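## Task

Lift the wine glass off the table and hang it inverted on the rack so that its stem sits entirely within a vacant curl and the glass rests on the wire alone. It must not be tossed or let fall more than about a thumb's length, no glass may tip over while unheld, and no knock may be as violent as such a fall. The glass already on the rack must still hang upright in its own curl at the end.

## Robot and tools

Robot: two six-joint arms, left_arm and right_arm, each ending in a parallel gripper. Calibrated bases: left_arm at (+0.008, +0.372, 0) m, right_arm at (-0.006, -0.344, 0) m, both facing +x. Scene frame: origin at table-top height midway between the arms, +z up, +x out over the table, left_arm on the +y side (image left/right does not follow arm names). A gripper's fingers point along its own +z and close along its y; end_effector_position is the point between the pads, about 1 cm behind the tips. Reported hand poses can be off by a few centimetres, more at long reach. Occasionally a loose object gets a brief push.

Row layout (used by execute_actions and move): one flat list of 14 numbers, each in [-1, 1], covering both arms even if one stays still. First 7 are left_arm, next 7 right_arm. Per arm the order is: shoulder, elbow, wrist roll, wrist pitch, waist, wrist yaw, then gripper. The six joint numbers are scaled offsets, not poses: they are added to that arm's Joint targets as they stood when the action (or move) began, not to the previous row. Scale: 1.0 equals 1.258 rad shoulder, 1.3 rad elbow, 2.022 rad wrist roll and wrist yaw, 2.073 rad wrist pitch, 1.202 rad waist. Joint ranges (rad): waist -2.618..3.054, shoulder 0..3.142, elbow 0..3.142, wrist pitch -1.571..1.571, wrist yaw -1.571..1.571, wrist roll -2.094..2.094; a request more than 0.059 rad beyond a range is refused for both arms, and true ends vary by up to 0.059 rad. The gripper number is absolute: +1 fully open, -1 closed. Sending 0 for an arm's joints keeps its targets; for the gripper, 0 is a real command, so resend the current value to leave it unchanged.

execute_actions(actions, cameras): actions is a list of actions; each action is up to 15 rows, one per 1/30 s step, the last row held to fill 15 steps (0.5 s). Repeating the same offset in a new action moves further. Empty list returns full state. cameras picks images: omitted/null/["all"] = all, [] = none; names are cam_high, cam_left_wrist, cam_right_wrist (each 896x504).

move(target, speed, blend, opening_speed, blocking, cameras): target is one 14-number row or a list of up to 15 rows; every row's offsets count from the same starting Joint targets. The joints travel together on a smooth path without avoiding obstacles or the other arm. speed: rad/s of the joint with the farthest to go, 0.01 to 2, default 0.5 (one value or one per target). blend: rad of corner rounding for lists, default 0. opening_speed: gripper command rate per second on the -1..+1 scale, at least 0.2. blocking=false returns early while the move continues. Result adds a move: line (done, off_target, moving, held, fault), limits=held if steps were withheld, and each arm's worst joint error beyond 0.035 rad. Faster moves and targets set deeper past a contact hit or press harder.

wait(seconds 0..10): robot holds last command; a running move continues. stop(): brakes a running move. zoom_image(camera, region [x0, y0, x1, y1] pixels, top-left origin, at most 504x504): closer view of the latest image. read_manual(section): licence texts only. finished_scene(scene 1 or 2): irreversible; goal must hold with the robot off the objects.

Motion limits: per step each joint's target may lead its measured angle by at most 0.202 (waist), 0.258 (shoulder), 0.3 (elbow), 0.573 (wrist pitch), 0.522 (wrist yaw/roll) rad, and targets putting the gripper over 200 mm from its current spot are scaled back, so big changes take several actions. Friction and weight can leave joints short; small turns may not happen.

Result lines: end_effector_position (m) and end_effector_quat_wxyz in scene frame; Joint positions and Joint velocities per arm in the joint order above, ending with the gripper gap in m (0.093 fully open) and its rate; Joint targets (base for next offsets); Tool commands; grip_measured (-1..+1 motor reading); joint torques (offset and noisy; items 1, 2, 5 wrap at ±28 N m); "joint sent to its limit"; "joint command not followed" (clearance check altered targets); MOTOR HOT at 75 °C, OVER-TEMPERATURE FAULT at 90 °C (arm folds and idles), at 100 °C the arm goes limp.

Gripping: pads meet near grip_measured -0.94; each millimetre of object width adds about 0.0208. For a firm hold command roughly 0.24 below the width reading; a thin round stem may need lower. Keep sending the closing number to hold; release with a number well above the width reading. Sudden large closes squeeze hard briefly, risky for glass.

Avoid: dropping or releasing a moving glass, letting any glass tip unsupported, bumping the hanging glass, fast collisions, arms pressing on each other, objects leaving the table, and long holds at full stretch that heat motors. Camera calibration (K, distortion, T_world_to_cam) is given per camera; wrist images may lag while the arm moves.

Each tool is called after "Emit:" by a JSON object that holds its "name" and its "arguments", one argument or row to a line.

## Session

Emit:
{"name": "execute_actions", "arguments": {
  "actions": []
}}

Scene clock: 0.00 s.
left_arm: end_effector_position=(+0.2107, +0.1865, +0.1947) grip_measured=+1.000 end_effector_quat_wxyz=(+0.040, +0.297, +0.951, -0.080) | right_arm: end_effector_position=(+0.2309, -0.5403, +0.1996) grip_measured=+1.000 end_effector_quat_wxyz=(+0.270, +0.698, +0.663, -0.015)
Joint names: [shoulder, elbow, wrist roll, wrist pitch, waist, wrist yaw]
Joint positions: left_arm=[1.481 1.47 -0.069 -1.426 -0.664 0.121 0.093] | right_arm=[1.245 1.178 0.964 -0.97 -0.638 0.126 0.093]
Joint velocities: within noise
Joint torques (N m): no reading
Heat: left arm: 34 °C; right arm: 37 °C.
Joint targets: left_arm=[1.472 1.480 -0.069 -1.424 -0.664 0.121] | right_arm=[1.241 1.187 0.965 -0.970 -0.638 0.126]
Tool commands: left_gripper/opening=+1.0 right_gripper/opening=+1.0

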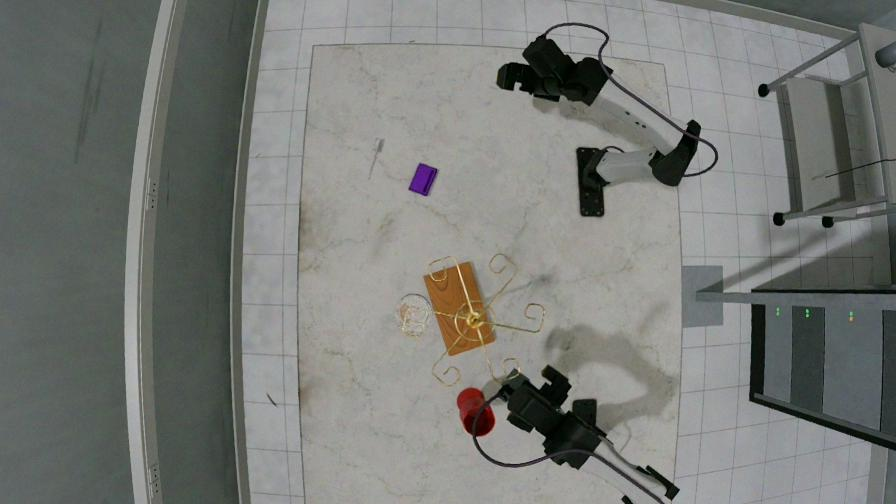

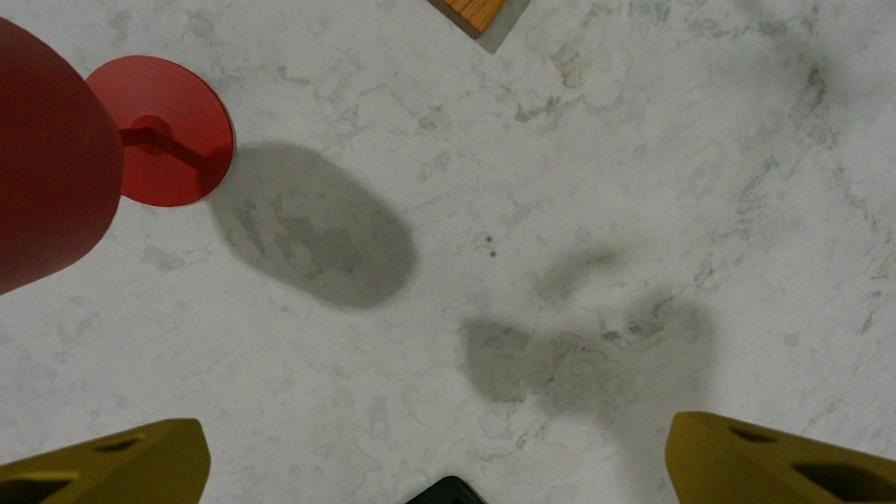

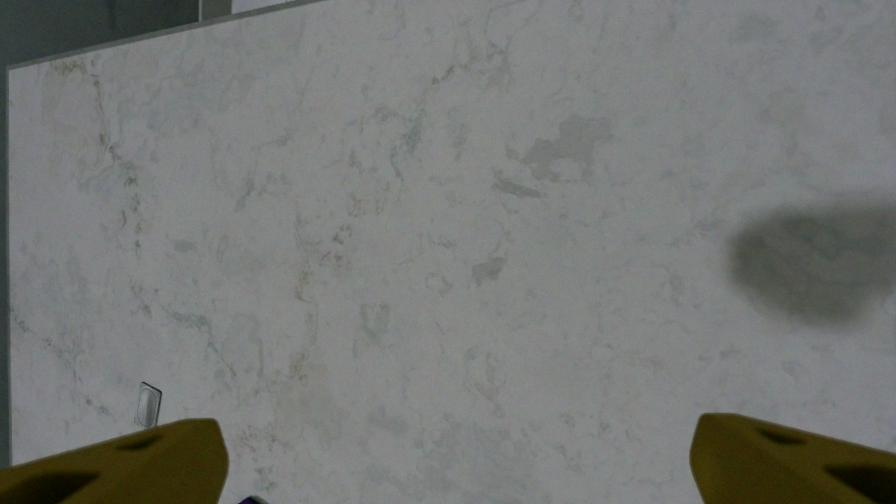

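Emit:
{"name": "zoom_image", "arguments": {
  "camera": "cam_high",
  "region": [380, 230, 580, 450]
}}

Emit:
{"name": "zoom_image", "arguments": {
  "camera": "cam_high",
  "region": [380, 240, 480, 340]
}}

Emit:
{"name": "zoom_image", "arguments": {
  "camera": "cam_high",
  "region": [430, 340, 540, 450]
}}

Scaled by 2.291 from the camera's 896x504 image, which has a finer 1280x720 frame.

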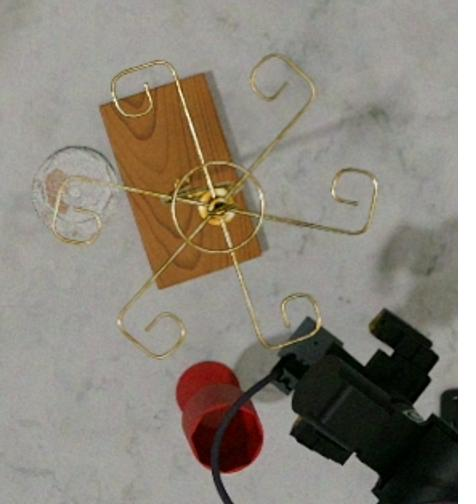

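Scaled by 5.040 from the camera's 896x504 image, which has a finer 1280x720 frame.

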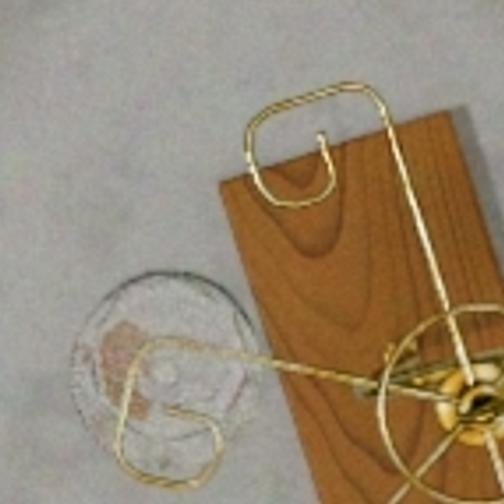

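Scaled by 4.582 from the camera's 896x504 image, which has a finer 1280x720 frame.

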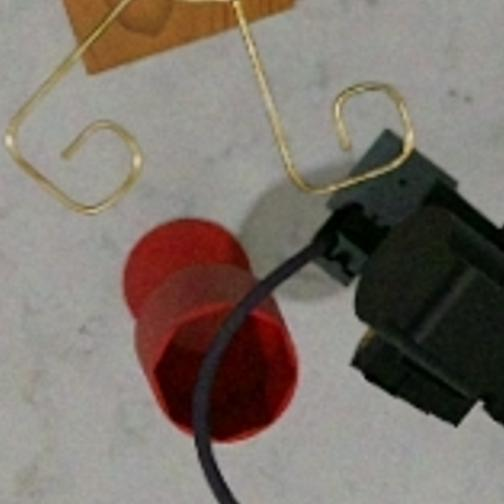

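Emit:
{"name": "move", "arguments": {
  "target": [
    [-0.296,0,0,0,0,0,1,0,0,0,0,0,0,1],
    [-0.296,0,0.811,0.206,0.993,0.717,1,0,0,0,0,0,0,1],
    [0.144,-0.308,0.811,0.206,0.993,0.717,1,0,0,0,0,0,0,1]
  ],
  "speed": 0.9,
  "blend": 0.1
}}

Scene clock: 182.17 s.
left_arm: end_effector_position=(+0.3347, +0.3662, +0.2160) grip_measured=+1.000 end_effector_quat_wxyz=(+0.604, +0.349, +0.621, -0.357) | right_arm: end_effector_position=(+0.2309, -0.5403, +0.1996) grip_measured=+1.000 end_effector_quat_wxyz=(+0.270, +0.698, +0.663, -0.015)
Joint positions: left_arm=[1.66 1.081 1.561 -1.004 0.525 1.556 0.093] | right_arm=[1.245 1.178 0.964 -0.97 -0.638 0.126 0.093]
Joint torques (N m): left_arm=[-8.06 4.31 0 0.31 -0.12 0.66] | right_arm=[-4.52 6.87 -0.13 1.16 -0.06 -0.07]
Heat: left arm: 38 °C; right arm: 43 °C.
Joint targets: left_arm=[1.653 1.079 1.571 -0.997 0.529 1.571] | right_arm=[1.241 1.187 0.965 -0.970 -0.638 0.126]
move: done
camera_calibration:
cam_left_wrist: T_world_to_cam=[[-0.870983, -0.491146, 0.0128607, 0.469872], [-0.21869, 0.364112, -0.905316, 0.175637], [0.439959, -0.791327, -0.424543, 0.314809], [0, 0, 0, 1]]

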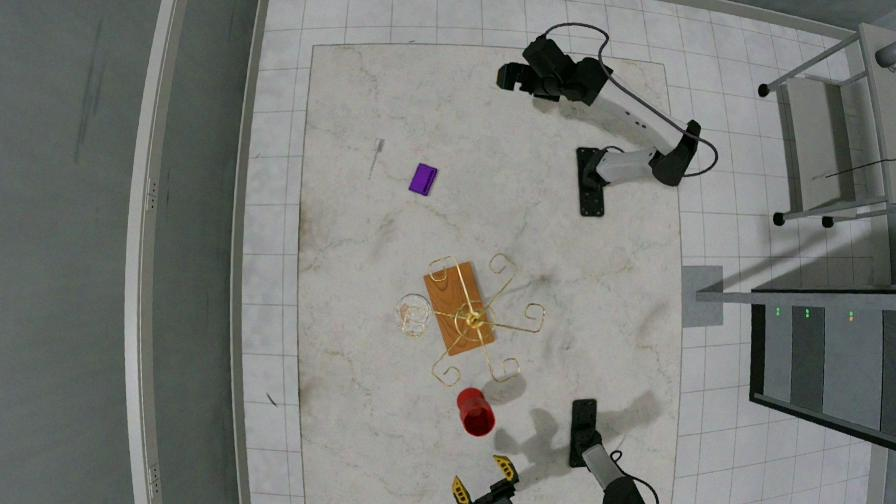

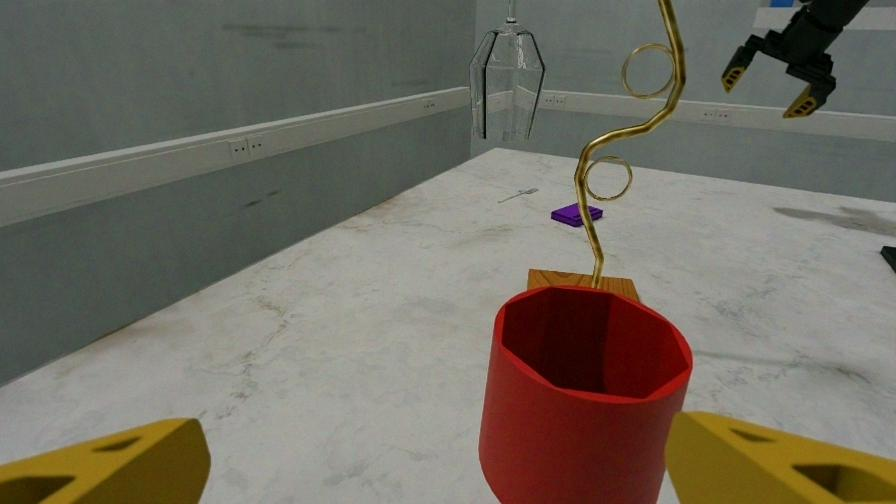

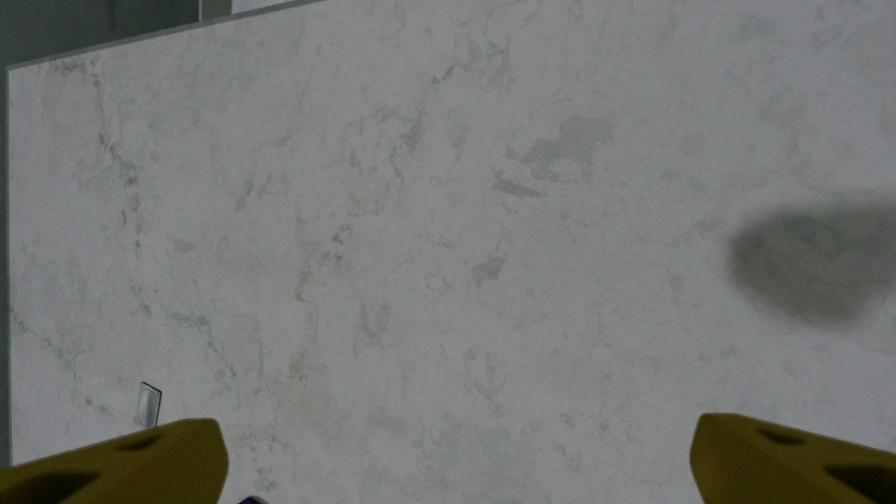

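Emit:
{"name": "move", "arguments": {
  "target": [0.048,0.682,0,-0.243,0,0,1,0,0,0,0,0,0,1],
  "speed": 0.9
}}

Scene clock: 205.13 s.
left_arm: end_effector_position=(+0.3539, +0.3773, +0.4195) grip_measured=+1.000 end_effector_quat_wxyz=(+0.657, +0.445, +0.554, -0.252) | right_arm: end_effector_position=(+0.2309, -0.5403, +0.1996) grip_measured=+1.000 end_effector_quat_wxyz=(+0.270, +0.698, +0.663, -0.015)
Joint positions: left_arm=[1.705 1.943 1.565 -1.493 0.525 1.562 0.093] | right_arm=[1.245 1.178 0.964 -0.97 -0.638 0.126 0.093]
Joint torques (N m): left_arm=[-7.09 6.02 -0.07 0.6 0.12 0.58] | right_arm=[-4.38 6.8 -0.13 1.1 -0.08 -0.04]
Joint targets: left_arm=[1.713 1.965 1.571 -1.501 0.529 1.571] | right_arm=[1.241 1.187 0.965 -0.970 -0.638 0.126]
move: done
camera_calibration:
cam_left_wrist: T_world_to_cam=[[-0.827273, -0.465828, -0.314044, 0.601613], [0.0407732, 0.507738, -0.860546, 0.195192], [0.560319, -0.724711, -0.401045, 0.323923], [0, 0, 0, 1]]

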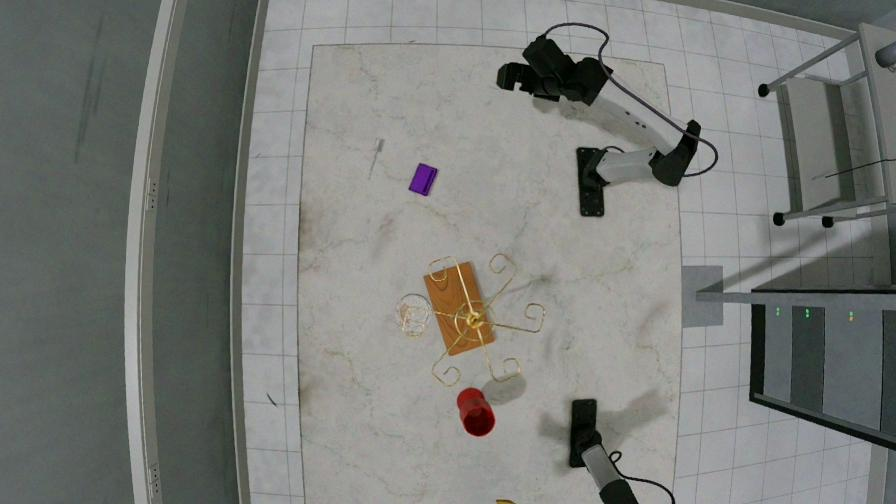

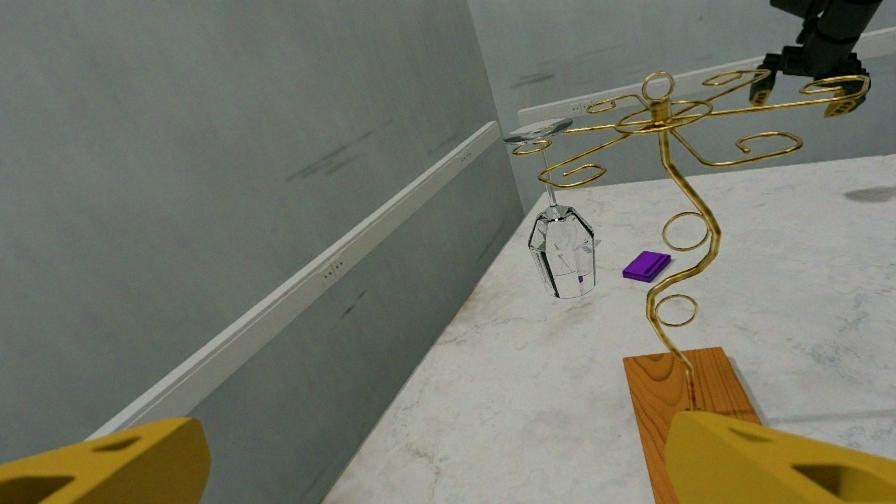

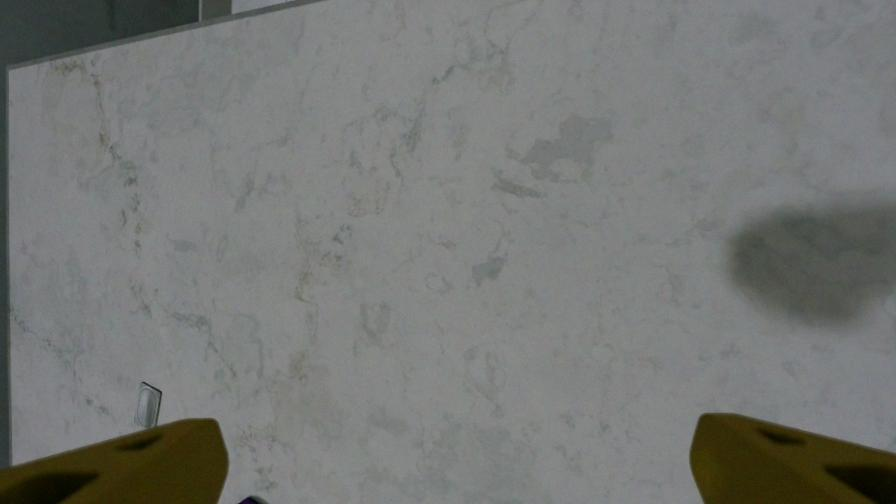

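Emit:
{"name": "zoom_image", "arguments": {
  "camera": "cam_left_wrist",
  "region": [490, 60, 890, 310]
}}

Emit:
{"name": "zoom_image", "arguments": {
  "camera": "cam_left_wrist",
  "region": [660, 60, 880, 180]
}}

Emit:
{"name": "zoom_image", "arguments": {
  "camera": "cam_high",
  "region": [420, 340, 540, 450]
}}

Scaled by 1.260 from the camera's 896x504 image, which has a finer 1280x720 frame.

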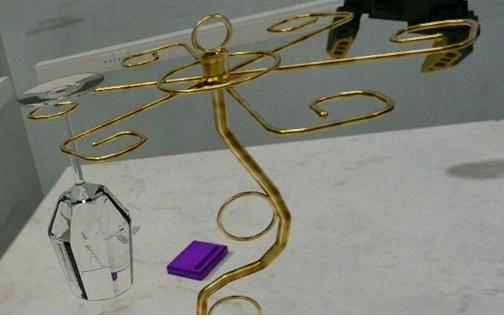

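Scaled by 2.291 from the camera's 896x504 image, which has a finer 1280x720 frame.

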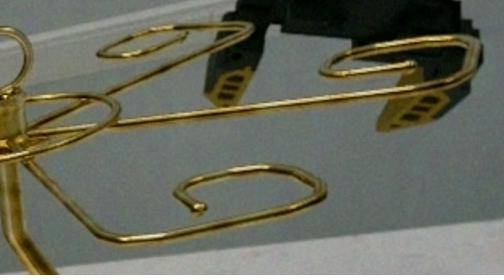

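Scaled by 4.200 from the camera's 896x504 image, which has a finer 1280x720 frame.

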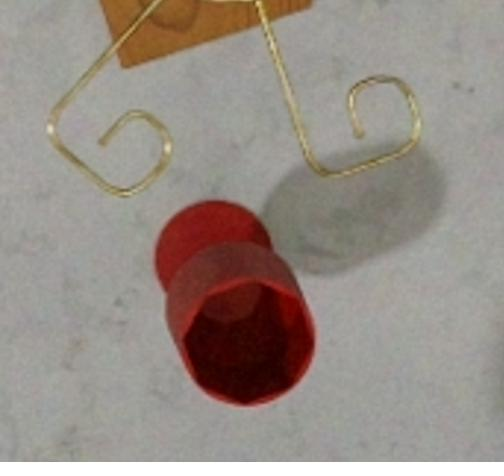

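Emit:
{"name": "move", "arguments": {
  "target": [0.138,-0.935,0,0.515,0.081,0,1,0,0,0,0,0,0,1],
  "speed": 1.0,
  "cameras": []
}}

Emit:
{"name": "execute_actions", "arguments": {
  "actions": [],
  "cameras": ["cam_left_wrist"]
}}

Scene clock: 374.10 s.
move: done

Scene clock: 374.10 s.
left_arm: end_effector_position=(+0.3170, +0.3856, +0.0940) grip_measured=+1.000 end_effector_quat_wxyz=(+0.626, +0.322, +0.632, -0.326) | right_arm: end_effector_position=(+0.2309, -0.5403, +0.1996) grip_measured=+1.000 end_effector_quat_wxyz=(+0.270, +0.698, +0.663, -0.015)
Joint names: [shoulder, elbow, wrist roll, wrist pitch, waist, wrist yaw]
Joint positions: left_arm=[1.884 0.754 1.567 -0.447 0.621 1.566 0.093] | right_arm=[1.245 1.178 0.964 -0.97 -0.638 0.126 0.093]
Joint velocities: within noise
Joint torques (N m): left_arm=[-7.54 2.65 -0.05 0.36 -0.02 0.61] | right_arm=[-4.52 6.74 -0.14 1.14 -0.17 -0.07]
Heat: left arm: 38 °C; right arm: 43 °C.
Joint targets: left_arm=[1.887 0.750 1.571 -0.433 0.626 1.571] | right_arm=[1.241 1.187 0.965 -0.970 -0.638 0.126]
Tool commands: left_gripper/opening=+1.0 right_gripper/opening=+1.0
camera_calibration:
cam_left_wrist: T_world_to_cam=[[-0.819907, -0.572497, -0.000219312, 0.481951], [-0.237628, 0.34067, -0.909658, 0.0696626], [0.520851, -0.745783, -0.415358, 0.242115], [0, 0, 0, 1]] pos_world=[0.285603, 0.432748, 0.164039]
Images, in order (width x height): cam_left_wrist 896x504.

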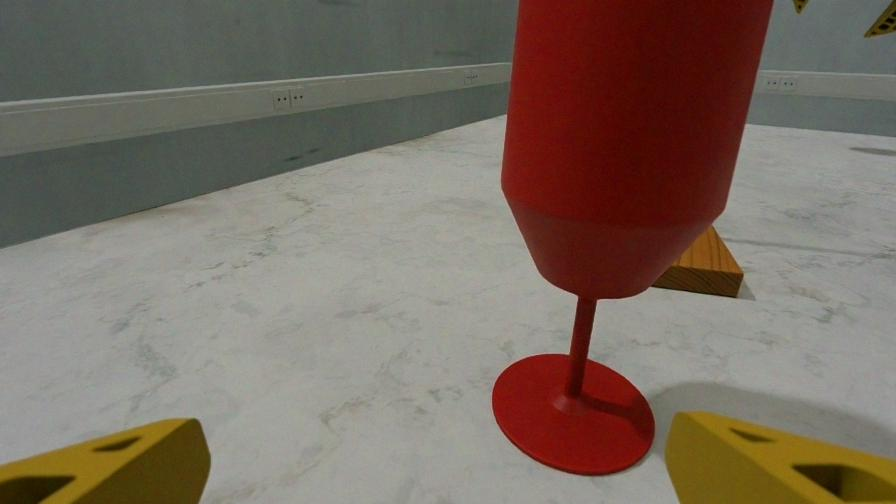

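Emit:
{"name": "execute_actions", "arguments": {
  "actions": [],
  "cameras": ["cam_high"]
}}

Emit:
{"name": "zoom_image", "arguments": {
  "camera": "cam_high",
  "region": [450, 380, 510, 440]
}}

Scene clock: 430.37 s.
left_arm: end_effector_position=(+0.3170, +0.3857, +0.0940) grip_measured=+1.000 end_effector_quat_wxyz=(+0.626, +0.322, +0.632, -0.325) | right_arm: end_effector_position=(+0.2309, -0.5403, +0.1996) grip_measured=+1.000 end_effector_quat_wxyz=(+0.270, +0.698, +0.663, -0.015)
Joint names: [shoulder, elbow, wrist roll, wrist pitch, waist, wrist yaw]
Joint positions: left_arm=[1.884 0.754 1.567 -0.446 0.621 1.566 0.093] | right_arm=[1.245 1.178 0.964 -0.97 -0.638 0.126 0.093]
Joint velocities: within noise
Joint torques (N m): left_arm=[-7.43 2.88 0 0.35 0.08 0.58] | right_arm=[-4.41 6.82 -0.13 1.14 -0.2 -0.05]
Heat: left arm: 38 °C; right arm: 43 °C.
Joint targets: left_arm=[1.887 0.750 1.571 -0.433 0.626 1.571] | right_arm=[1.241 1.187 0.965 -0.970 -0.638 0.126]
Tool commands: left_gripper/opening=+1.0 right_gripper/opening=+1.0
Images, in order (width x height): cam_high 896x504.

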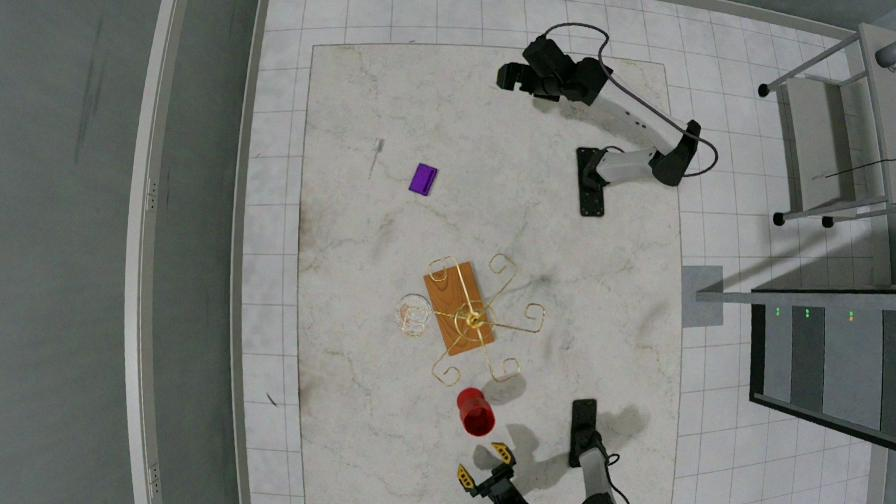

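Scaled by 8.400 from the camera's 896x504 image, which has a finer 1280x720 frame.

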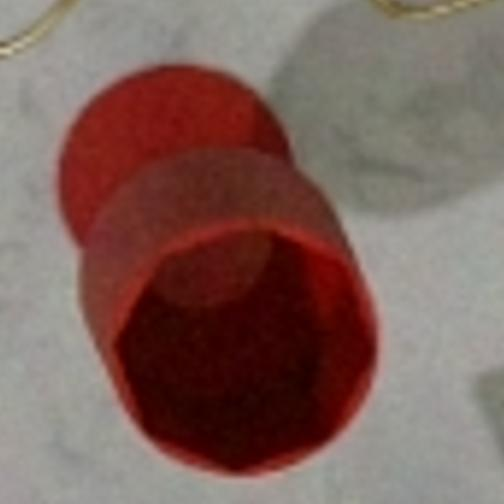

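Emit:
{"name": "move", "arguments": {
  "target": [
    [-0.163,0.326,0,-0.303,0,0,1,0,0,0,0,0,0,1],
    [-0.163,0.326,0,-0.303,-0.35,0,1,0,0,0,0,0,0,1]
  ],
  "speed": 0.6,
  "blend": 0.05,
  "cameras": ["cam_high","cam_left_wrist"]
}}

Emit:
{"name": "zoom_image", "arguments": {
  "camera": "cam_high",
  "region": [430, 370, 550, 490]
}}

Scene clock: 464.00 s.
left_arm: end_effector_position=(+0.3287, +0.2662, +0.2217) grip_measured=+1.000 end_effector_quat_wxyz=(+0.538, +0.436, +0.559, -0.457) | right_arm: end_effector_position=(+0.2309, -0.5403, +0.1996) grip_measured=+1.000 end_effector_quat_wxyz=(+0.270, +0.698, +0.663, -0.015)
Joint positions: left_arm=[1.708 1.151 1.567 -1.052 0.205 1.566 0.093] | right_arm=[1.245 1.178 0.964 -0.97 -0.638 0.126 0.093]
Joint torques (N m): left_arm=[-10.4 6.3 -0.02 0.09 -0.39 0.57] | right_arm=[-4.44 6.79 -0.1 1.12 -0.01 -0.06]
Joint targets: left_arm=[1.682 1.174 1.571 -1.062 0.206 1.571] | right_arm=[1.241 1.187 0.965 -0.970 -0.638 0.126]
move: done
camera_calibration:
cam_left_wrist: T_world_to_cam=[[-0.980771, -0.192422, 0.0325799, 0.367713], [-0.108991, 0.401565, -0.909322, 0.170676], [0.16189, -0.895388, -0.414815, 0.357678], [0, 0, 0, 1]]
Images, in order: cam_high, cam_left_wrist.

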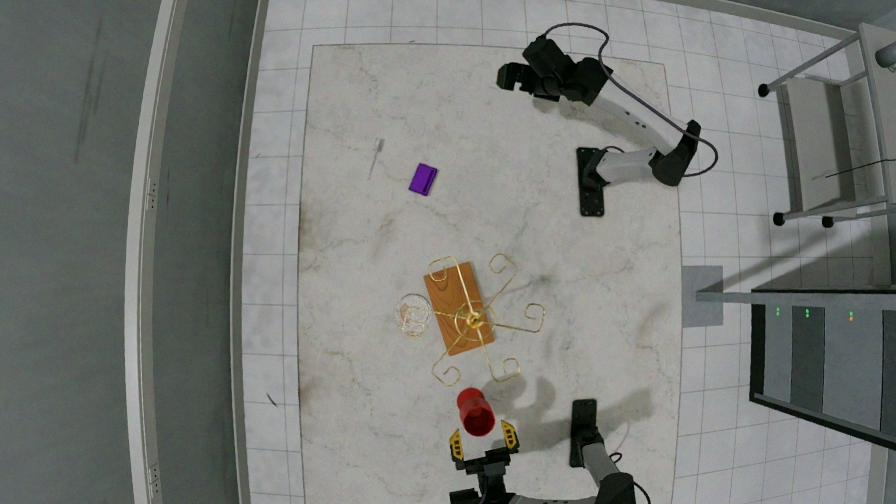

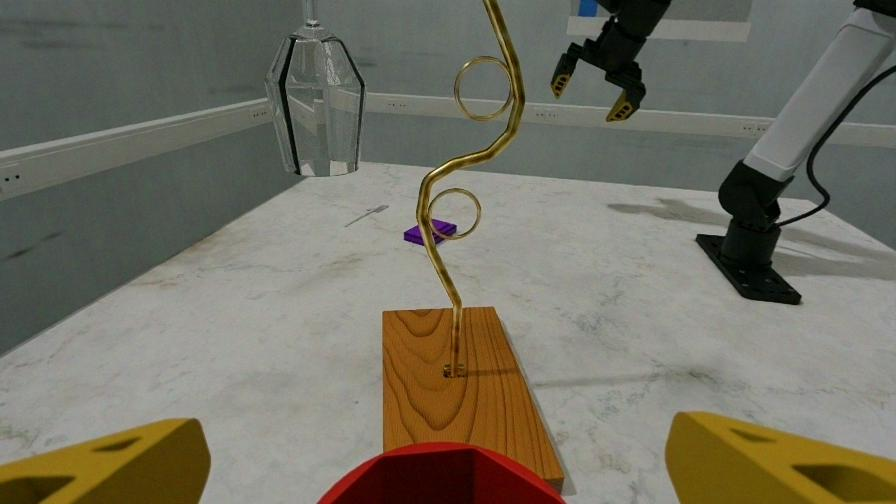

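Scaled by 4.200 from the camera's 896x504 image, which has a finer 1280x720 frame.

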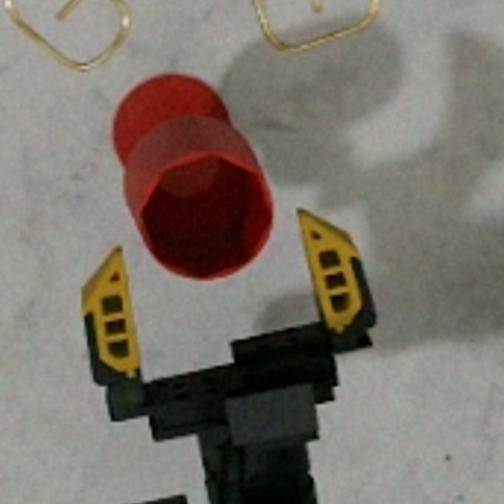

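Emit:
{"name": "move", "arguments": {
  "target": [0.04,-0.064,0,0.073,0,0,1,0,0,0,0,0,0,1],
  "speed": 0.25,
  "cameras": ["cam_high","cam_left_wrist"]
}}

Emit:
{"name": "zoom_image", "arguments": {
  "camera": "cam_high",
  "region": [430, 370, 550, 490]
}}

Scene clock: 480.83 s.
left_arm: end_effector_position=(+0.3314, +0.2668, +0.2045) grip_measured=+1.000 end_effector_quat_wxyz=(+0.551, +0.452, +0.546, -0.441) | right_arm: end_effector_position=(+0.2309, -0.5403, +0.1996) grip_measured=+1.000 end_effector_quat_wxyz=(+0.270, +0.698, +0.663, -0.015)
Joint positions: left_arm=[1.725 1.098 1.567 -0.924 0.205 1.566 0.093] | right_arm=[1.245 1.178 0.964 -0.97 -0.638 0.126 0.093]
Joint torques (N m): left_arm=[-7.49 3.85 -0.03 0.4 -0.28 0.59] | right_arm=[-4.49 6.72 -0.11 1.11 -0.01 -0.05]
Joint targets: left_arm=[1.732 1.091 1.571 -0.910 0.206 1.571] | right_arm=[1.241 1.187 0.965 -0.970 -0.638 0.126]
move: done
camera_calibration:
cam_left_wrist: T_world_to_cam=[[-0.980956, -0.19246, -0.0261551, 0.383105], [-0.0566722, 0.412418, -0.90923, 0.134922], [0.185777, -0.890433, -0.415471, 0.341536], [0, 0, 0, 1]]
Images, in order: cam_high, cam_left_wrist.

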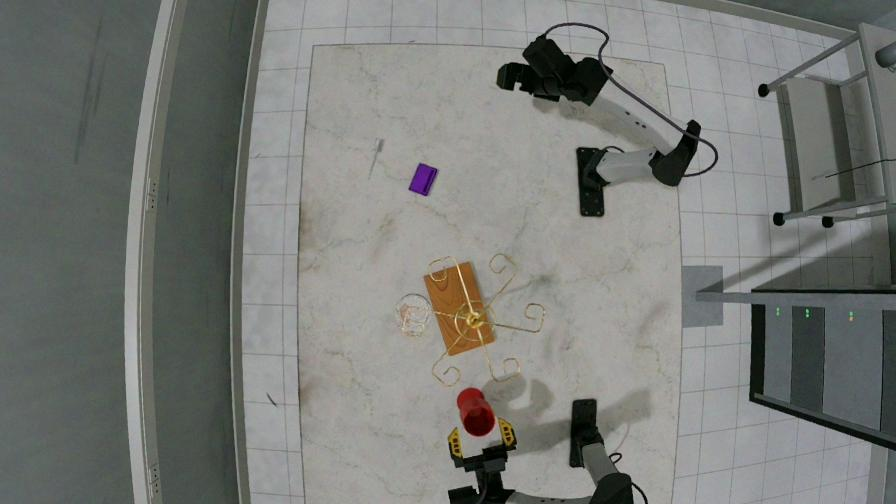

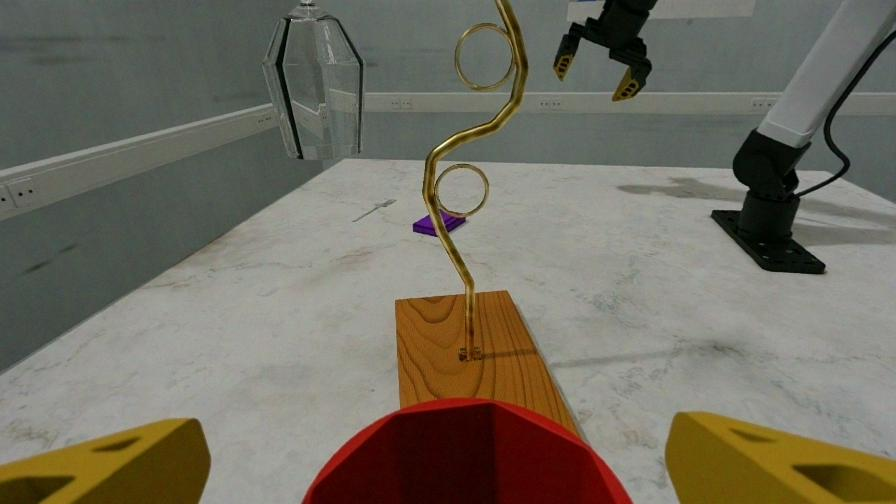

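Scaled by 4.200 from the camera's 896x504 image, which has a finer 1280x720 frame.

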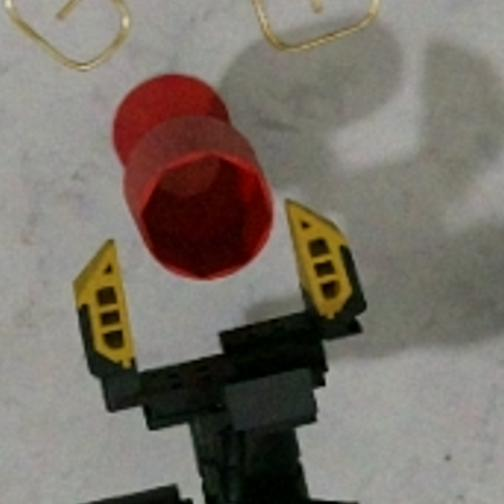

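Emit:
{"name": "move", "arguments": {
  "target": [0.0604,-0.0912,0,0.0844,0,0,1,0,0,0,0,0,0,1],
  "speed": 0.15,
  "cameras": ["cam_high","cam_left_wrist"]
}}

Emit:
{"name": "zoom_image", "arguments": {
  "camera": "cam_high",
  "region": [430, 370, 550, 490]
}}

Scene clock: 534.37 s.
left_arm: end_effector_position=(+0.3269, +0.2659, +0.1576) grip_measured=+1.000 end_effector_quat_wxyz=(+0.547, +0.447, +0.550, -0.446) | right_arm: end_effector_position=(+0.2309, -0.5403, +0.1996) grip_measured=+1.000 end_effector_quat_wxyz=(+0.270, +0.698, +0.663, -0.015)
Joint positions: left_arm=[1.8 0.98 1.567 -0.749 0.205 1.566 0.093] | right_arm=[1.245 1.178 0.964 -0.97 -0.638 0.126 0.093]
Joint torques (N m): left_arm=[-7.41 3.25 -0.06 0.37 -0.39 0.59] | right_arm=[-4.45 6.74 -0.11 1.13 -0.09 -0.07]
Joint targets: left_arm=[1.808 0.972 1.571 -0.735 0.206 1.571] | right_arm=[1.241 1.187 0.965 -0.970 -0.638 0.126]
move: done
camera_calibration:
cam_left_wrist: T_world_to_cam=[[-0.981264, -0.192524, -0.00746685, 0.374407], [-0.0733174, 0.408965, -0.9096, 0.098819], [0.178173, -0.89201, -0.415418, 0.324947], [0, 0, 0, 1]]
Images, in order: cam_high, cam_left_wrist.

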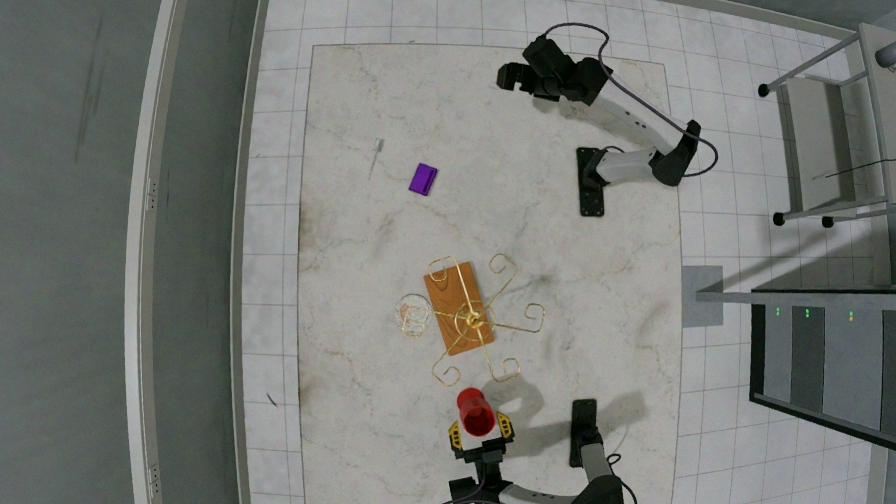

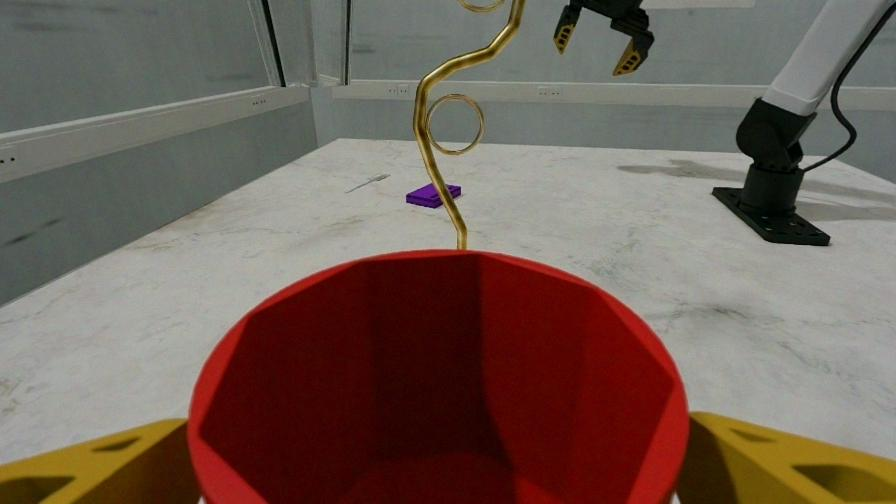

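Scaled by 4.200 from the camera's 896x504 image, which has a finer 1280x720 frame.

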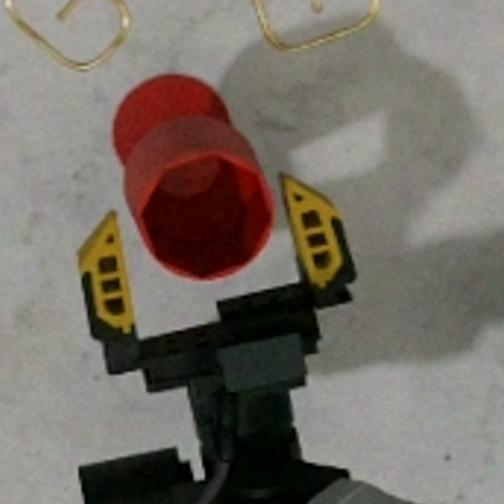

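Emit:
{"name": "move", "arguments": {
  "target": [0,0,0,0,0,0,0.42,0,0,0,0,0,0,1],
  "opening_speed": 0.2,
  "cameras": ["cam_high","cam_left_wrist"]
}}

Emit:
{"name": "zoom_image", "arguments": {
  "camera": "cam_high",
  "region": [430, 370, 550, 490]
}}

Scene clock: 548.13 s.
left_arm: end_effector_position=(+0.3270, +0.2659, +0.1576) grip_measured=+0.510 end_effector_quat_wxyz=(+0.547, +0.448, +0.550, -0.445) | right_arm: end_effector_position=(+0.2309, -0.5403, +0.1996) grip_measured=+1.000 end_effector_quat_wxyz=(+0.270, +0.698, +0.663, -0.015)
Joint positions: left_arm=[1.8 0.98 1.567 -0.747 0.205 1.566 0.07] | right_arm=[1.245 1.178 0.964 -0.97 -0.638 0.126 0.093]
Joint torques (N m): left_arm=[-7.42 3.21 -0.07 0.38 -0.24 0.57] | right_arm=[-4.44 6.9 -0.15 1.13 -0.06 -0.08]
Joint targets: left_arm=[1.808 0.972 1.571 -0.735 0.206 1.571] | right_arm=[1.241 1.187 0.965 -0.970 -0.638 0.126]
move: done
camera_calibration:
cam_left_wrist: T_world_to_cam=[[-0.981248, -0.192521, -0.00937405, 0.374845], [-0.0716186, 0.409318, -0.909577, 0.0981649], [0.178949, -0.891849, -0.41543, 0.324654], [0, 0, 0, 1]]
Images, in order: cam_high, cam_left_wrist.

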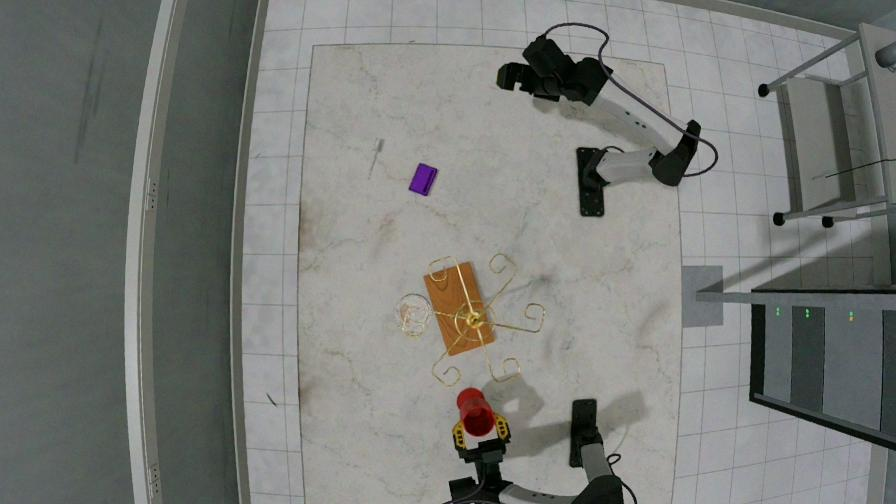

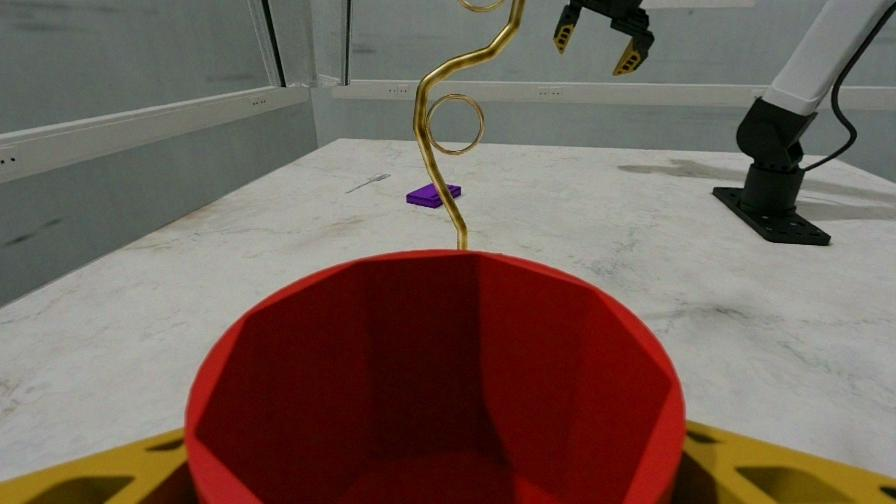

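Scaled by 4.200 from the camera's 896x504 image, which has a finer 1280x720 frame.

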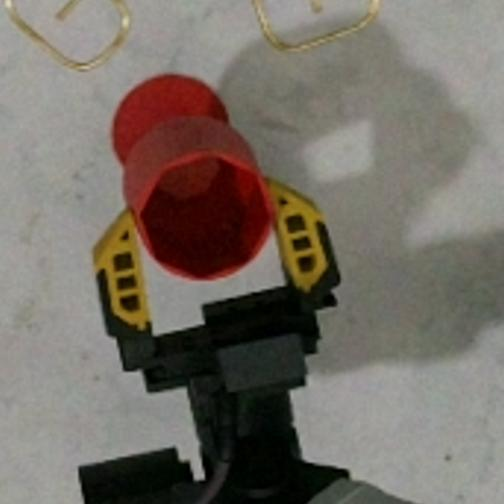

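Emit:
{"name": "move", "arguments": {
  "target": [
    [0,0,0,0,0,0,0.33,0,0,0,0,0,0,1],
    [-0.1415,0.193,0,-0.1905,0,0,0.33,0,0,0,0,0,0,1]
  ],
  "opening_speed": 0.2,
  "speed": 0.3,
  "cameras": ["cam_high","cam_left_wrist"]
}}

Scene clock: 566.57 s.
left_arm: end_effector_position=(+0.3243, +0.2653, +0.2453) grip_measured=+0.503 end_effector_quat_wxyz=(+0.543, +0.443, +0.554, -0.450) | right_arm: end_effector_position=(+0.2309, -0.5403, +0.1996) grip_measured=+1.000 end_effector_quat_wxyz=(+0.270, +0.698, +0.663, -0.015)
Joint positions: left_arm=[1.66 1.195 1.568 -1.119 0.205 1.566 0.069] | right_arm=[1.245 1.178 0.964 -0.97 -0.638 0.126 0.093]
Joint torques (N m): left_arm=[-10.63 6.74 -0.01 0.1 -0.46 0.54] | right_arm=[-4.45 6.75 -0.14 1.12 -0.13 -0.09]
Joint targets: left_arm=[1.630 1.223 1.571 -1.130 0.206 1.571] | right_arm=[1.241 1.187 0.965 -0.970 -0.638 0.126]
move: done
camera_calibration:
cam_left_wrist: T_world_to_cam=[[-0.981262, -0.19252, 0.00779114, 0.368683], [-0.0869068, 0.406146, -0.909666, 0.183748], [0.171964, -0.893298, -0.415267, 0.36366], [0, 0, 0, 1]]
Images, in order: cam_high, cam_left_wrist.

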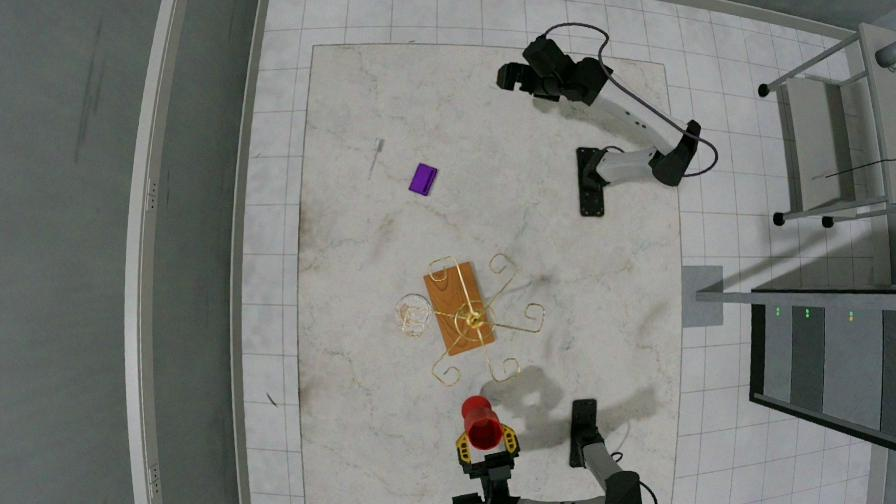

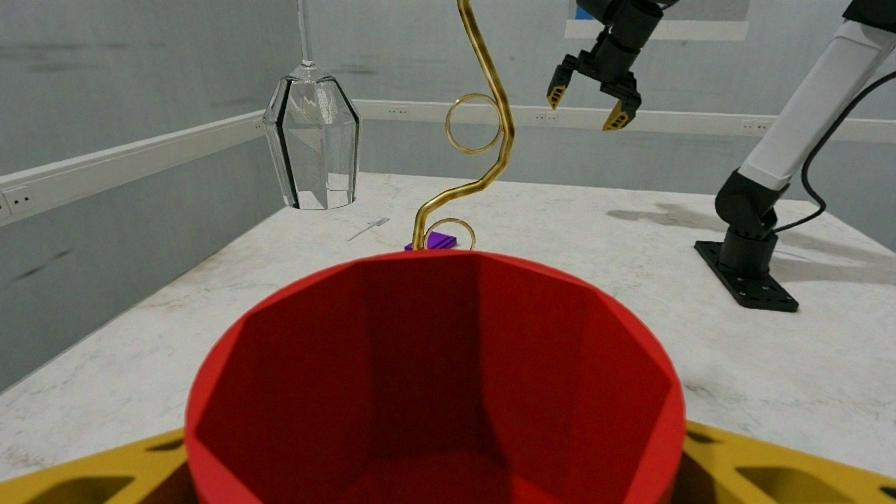

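Emit:
{"name": "move", "arguments": {
  "target": [0,0,-0.8,0,0,0,0.33,0,0,0,0,0,0,1],
  "speed": 0.8,
  "cameras": []
}}

Emit:
{"name": "move", "arguments": {
  "target": [0,0,-0.754,0,0,0,0.33,0,0,0,0,0,0,1],
  "speed": 0.8
}}

Emit:
{"name": "zoom_image", "arguments": {
  "camera": "cam_high",
  "region": [420, 320, 560, 490]
}}

Scene clock: 578.20 s.
move: done

Scene clock: 580.97 s.
left_arm: end_effector_position=(+0.3242, +0.2653, +0.2453) grip_measured=+0.502 end_effector_quat_wxyz=(+0.447, +0.551, -0.446, +0.546) | right_arm: end_effector_position=(+0.2309, -0.5403, +0.1996) grip_measured=+1.000 end_effector_quat_wxyz=(+0.270, +0.698, +0.663, -0.015)
Joint positions: left_arm=[1.66 1.195 -1.56 -1.121 0.205 1.566 0.069] | right_arm=[1.245 1.178 0.964 -0.97 -0.638 0.126 0.093]
Joint torques (N m): left_arm=[-10.51 6.9 -0.13 0.14 -0.43 0.53] | right_arm=[-4.55 6.8 -0.11 1.12 0.13 -0.05]
Joint targets: left_arm=[1.630 1.223 -1.571 -1.130 0.206 1.571] | right_arm=[1.241 1.187 0.965 -0.970 -0.638 0.126]
move: done
camera_calibration:
cam_left_wrist: T_world_to_cam=[[0.976919, 0.213581, 0.00351843, -0.372919], [-0.089944, 0.396352, 0.913682, -0.259909], [0.193751, -0.89291, 0.406414, 0.154947], [0, 0, 0, 1]]

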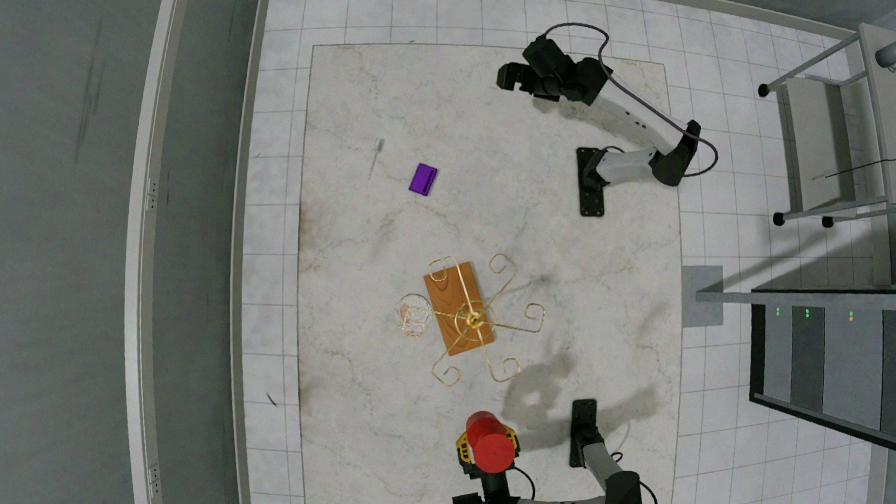

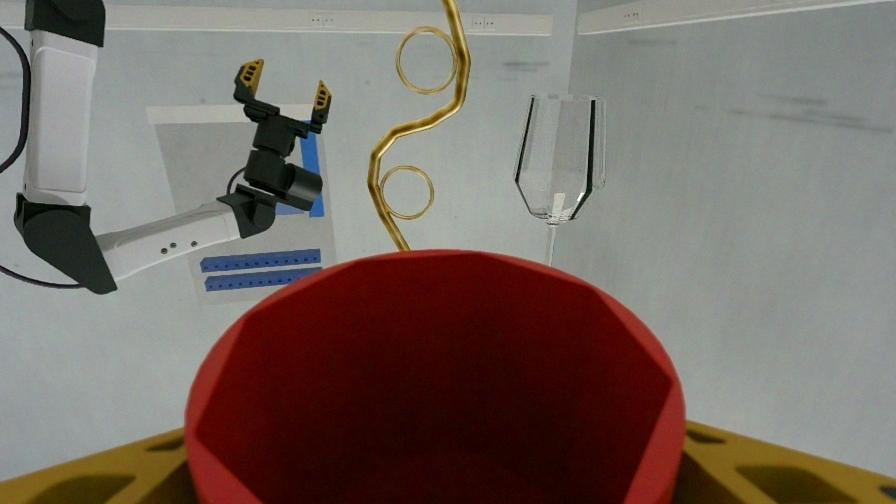

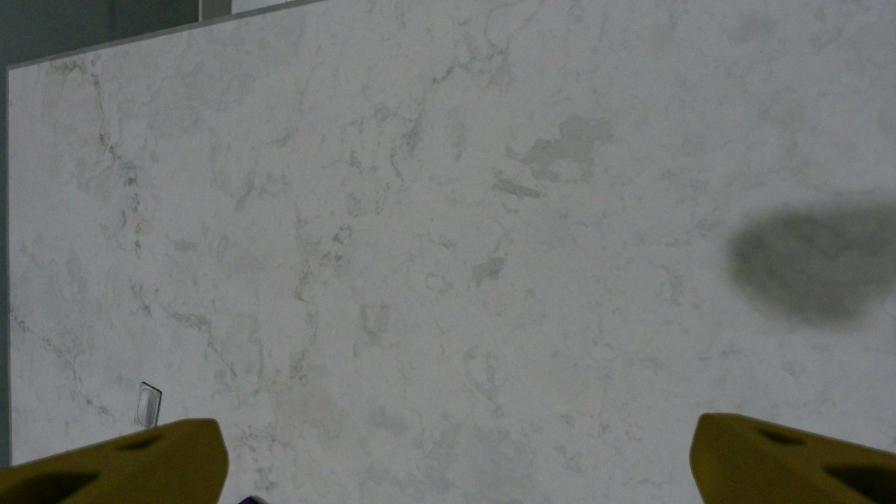

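Scaled by 2.965 from the camera's 896x504 image, which has a finer 1280x720 frame.

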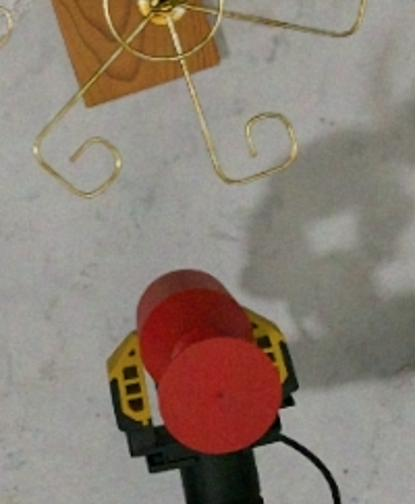

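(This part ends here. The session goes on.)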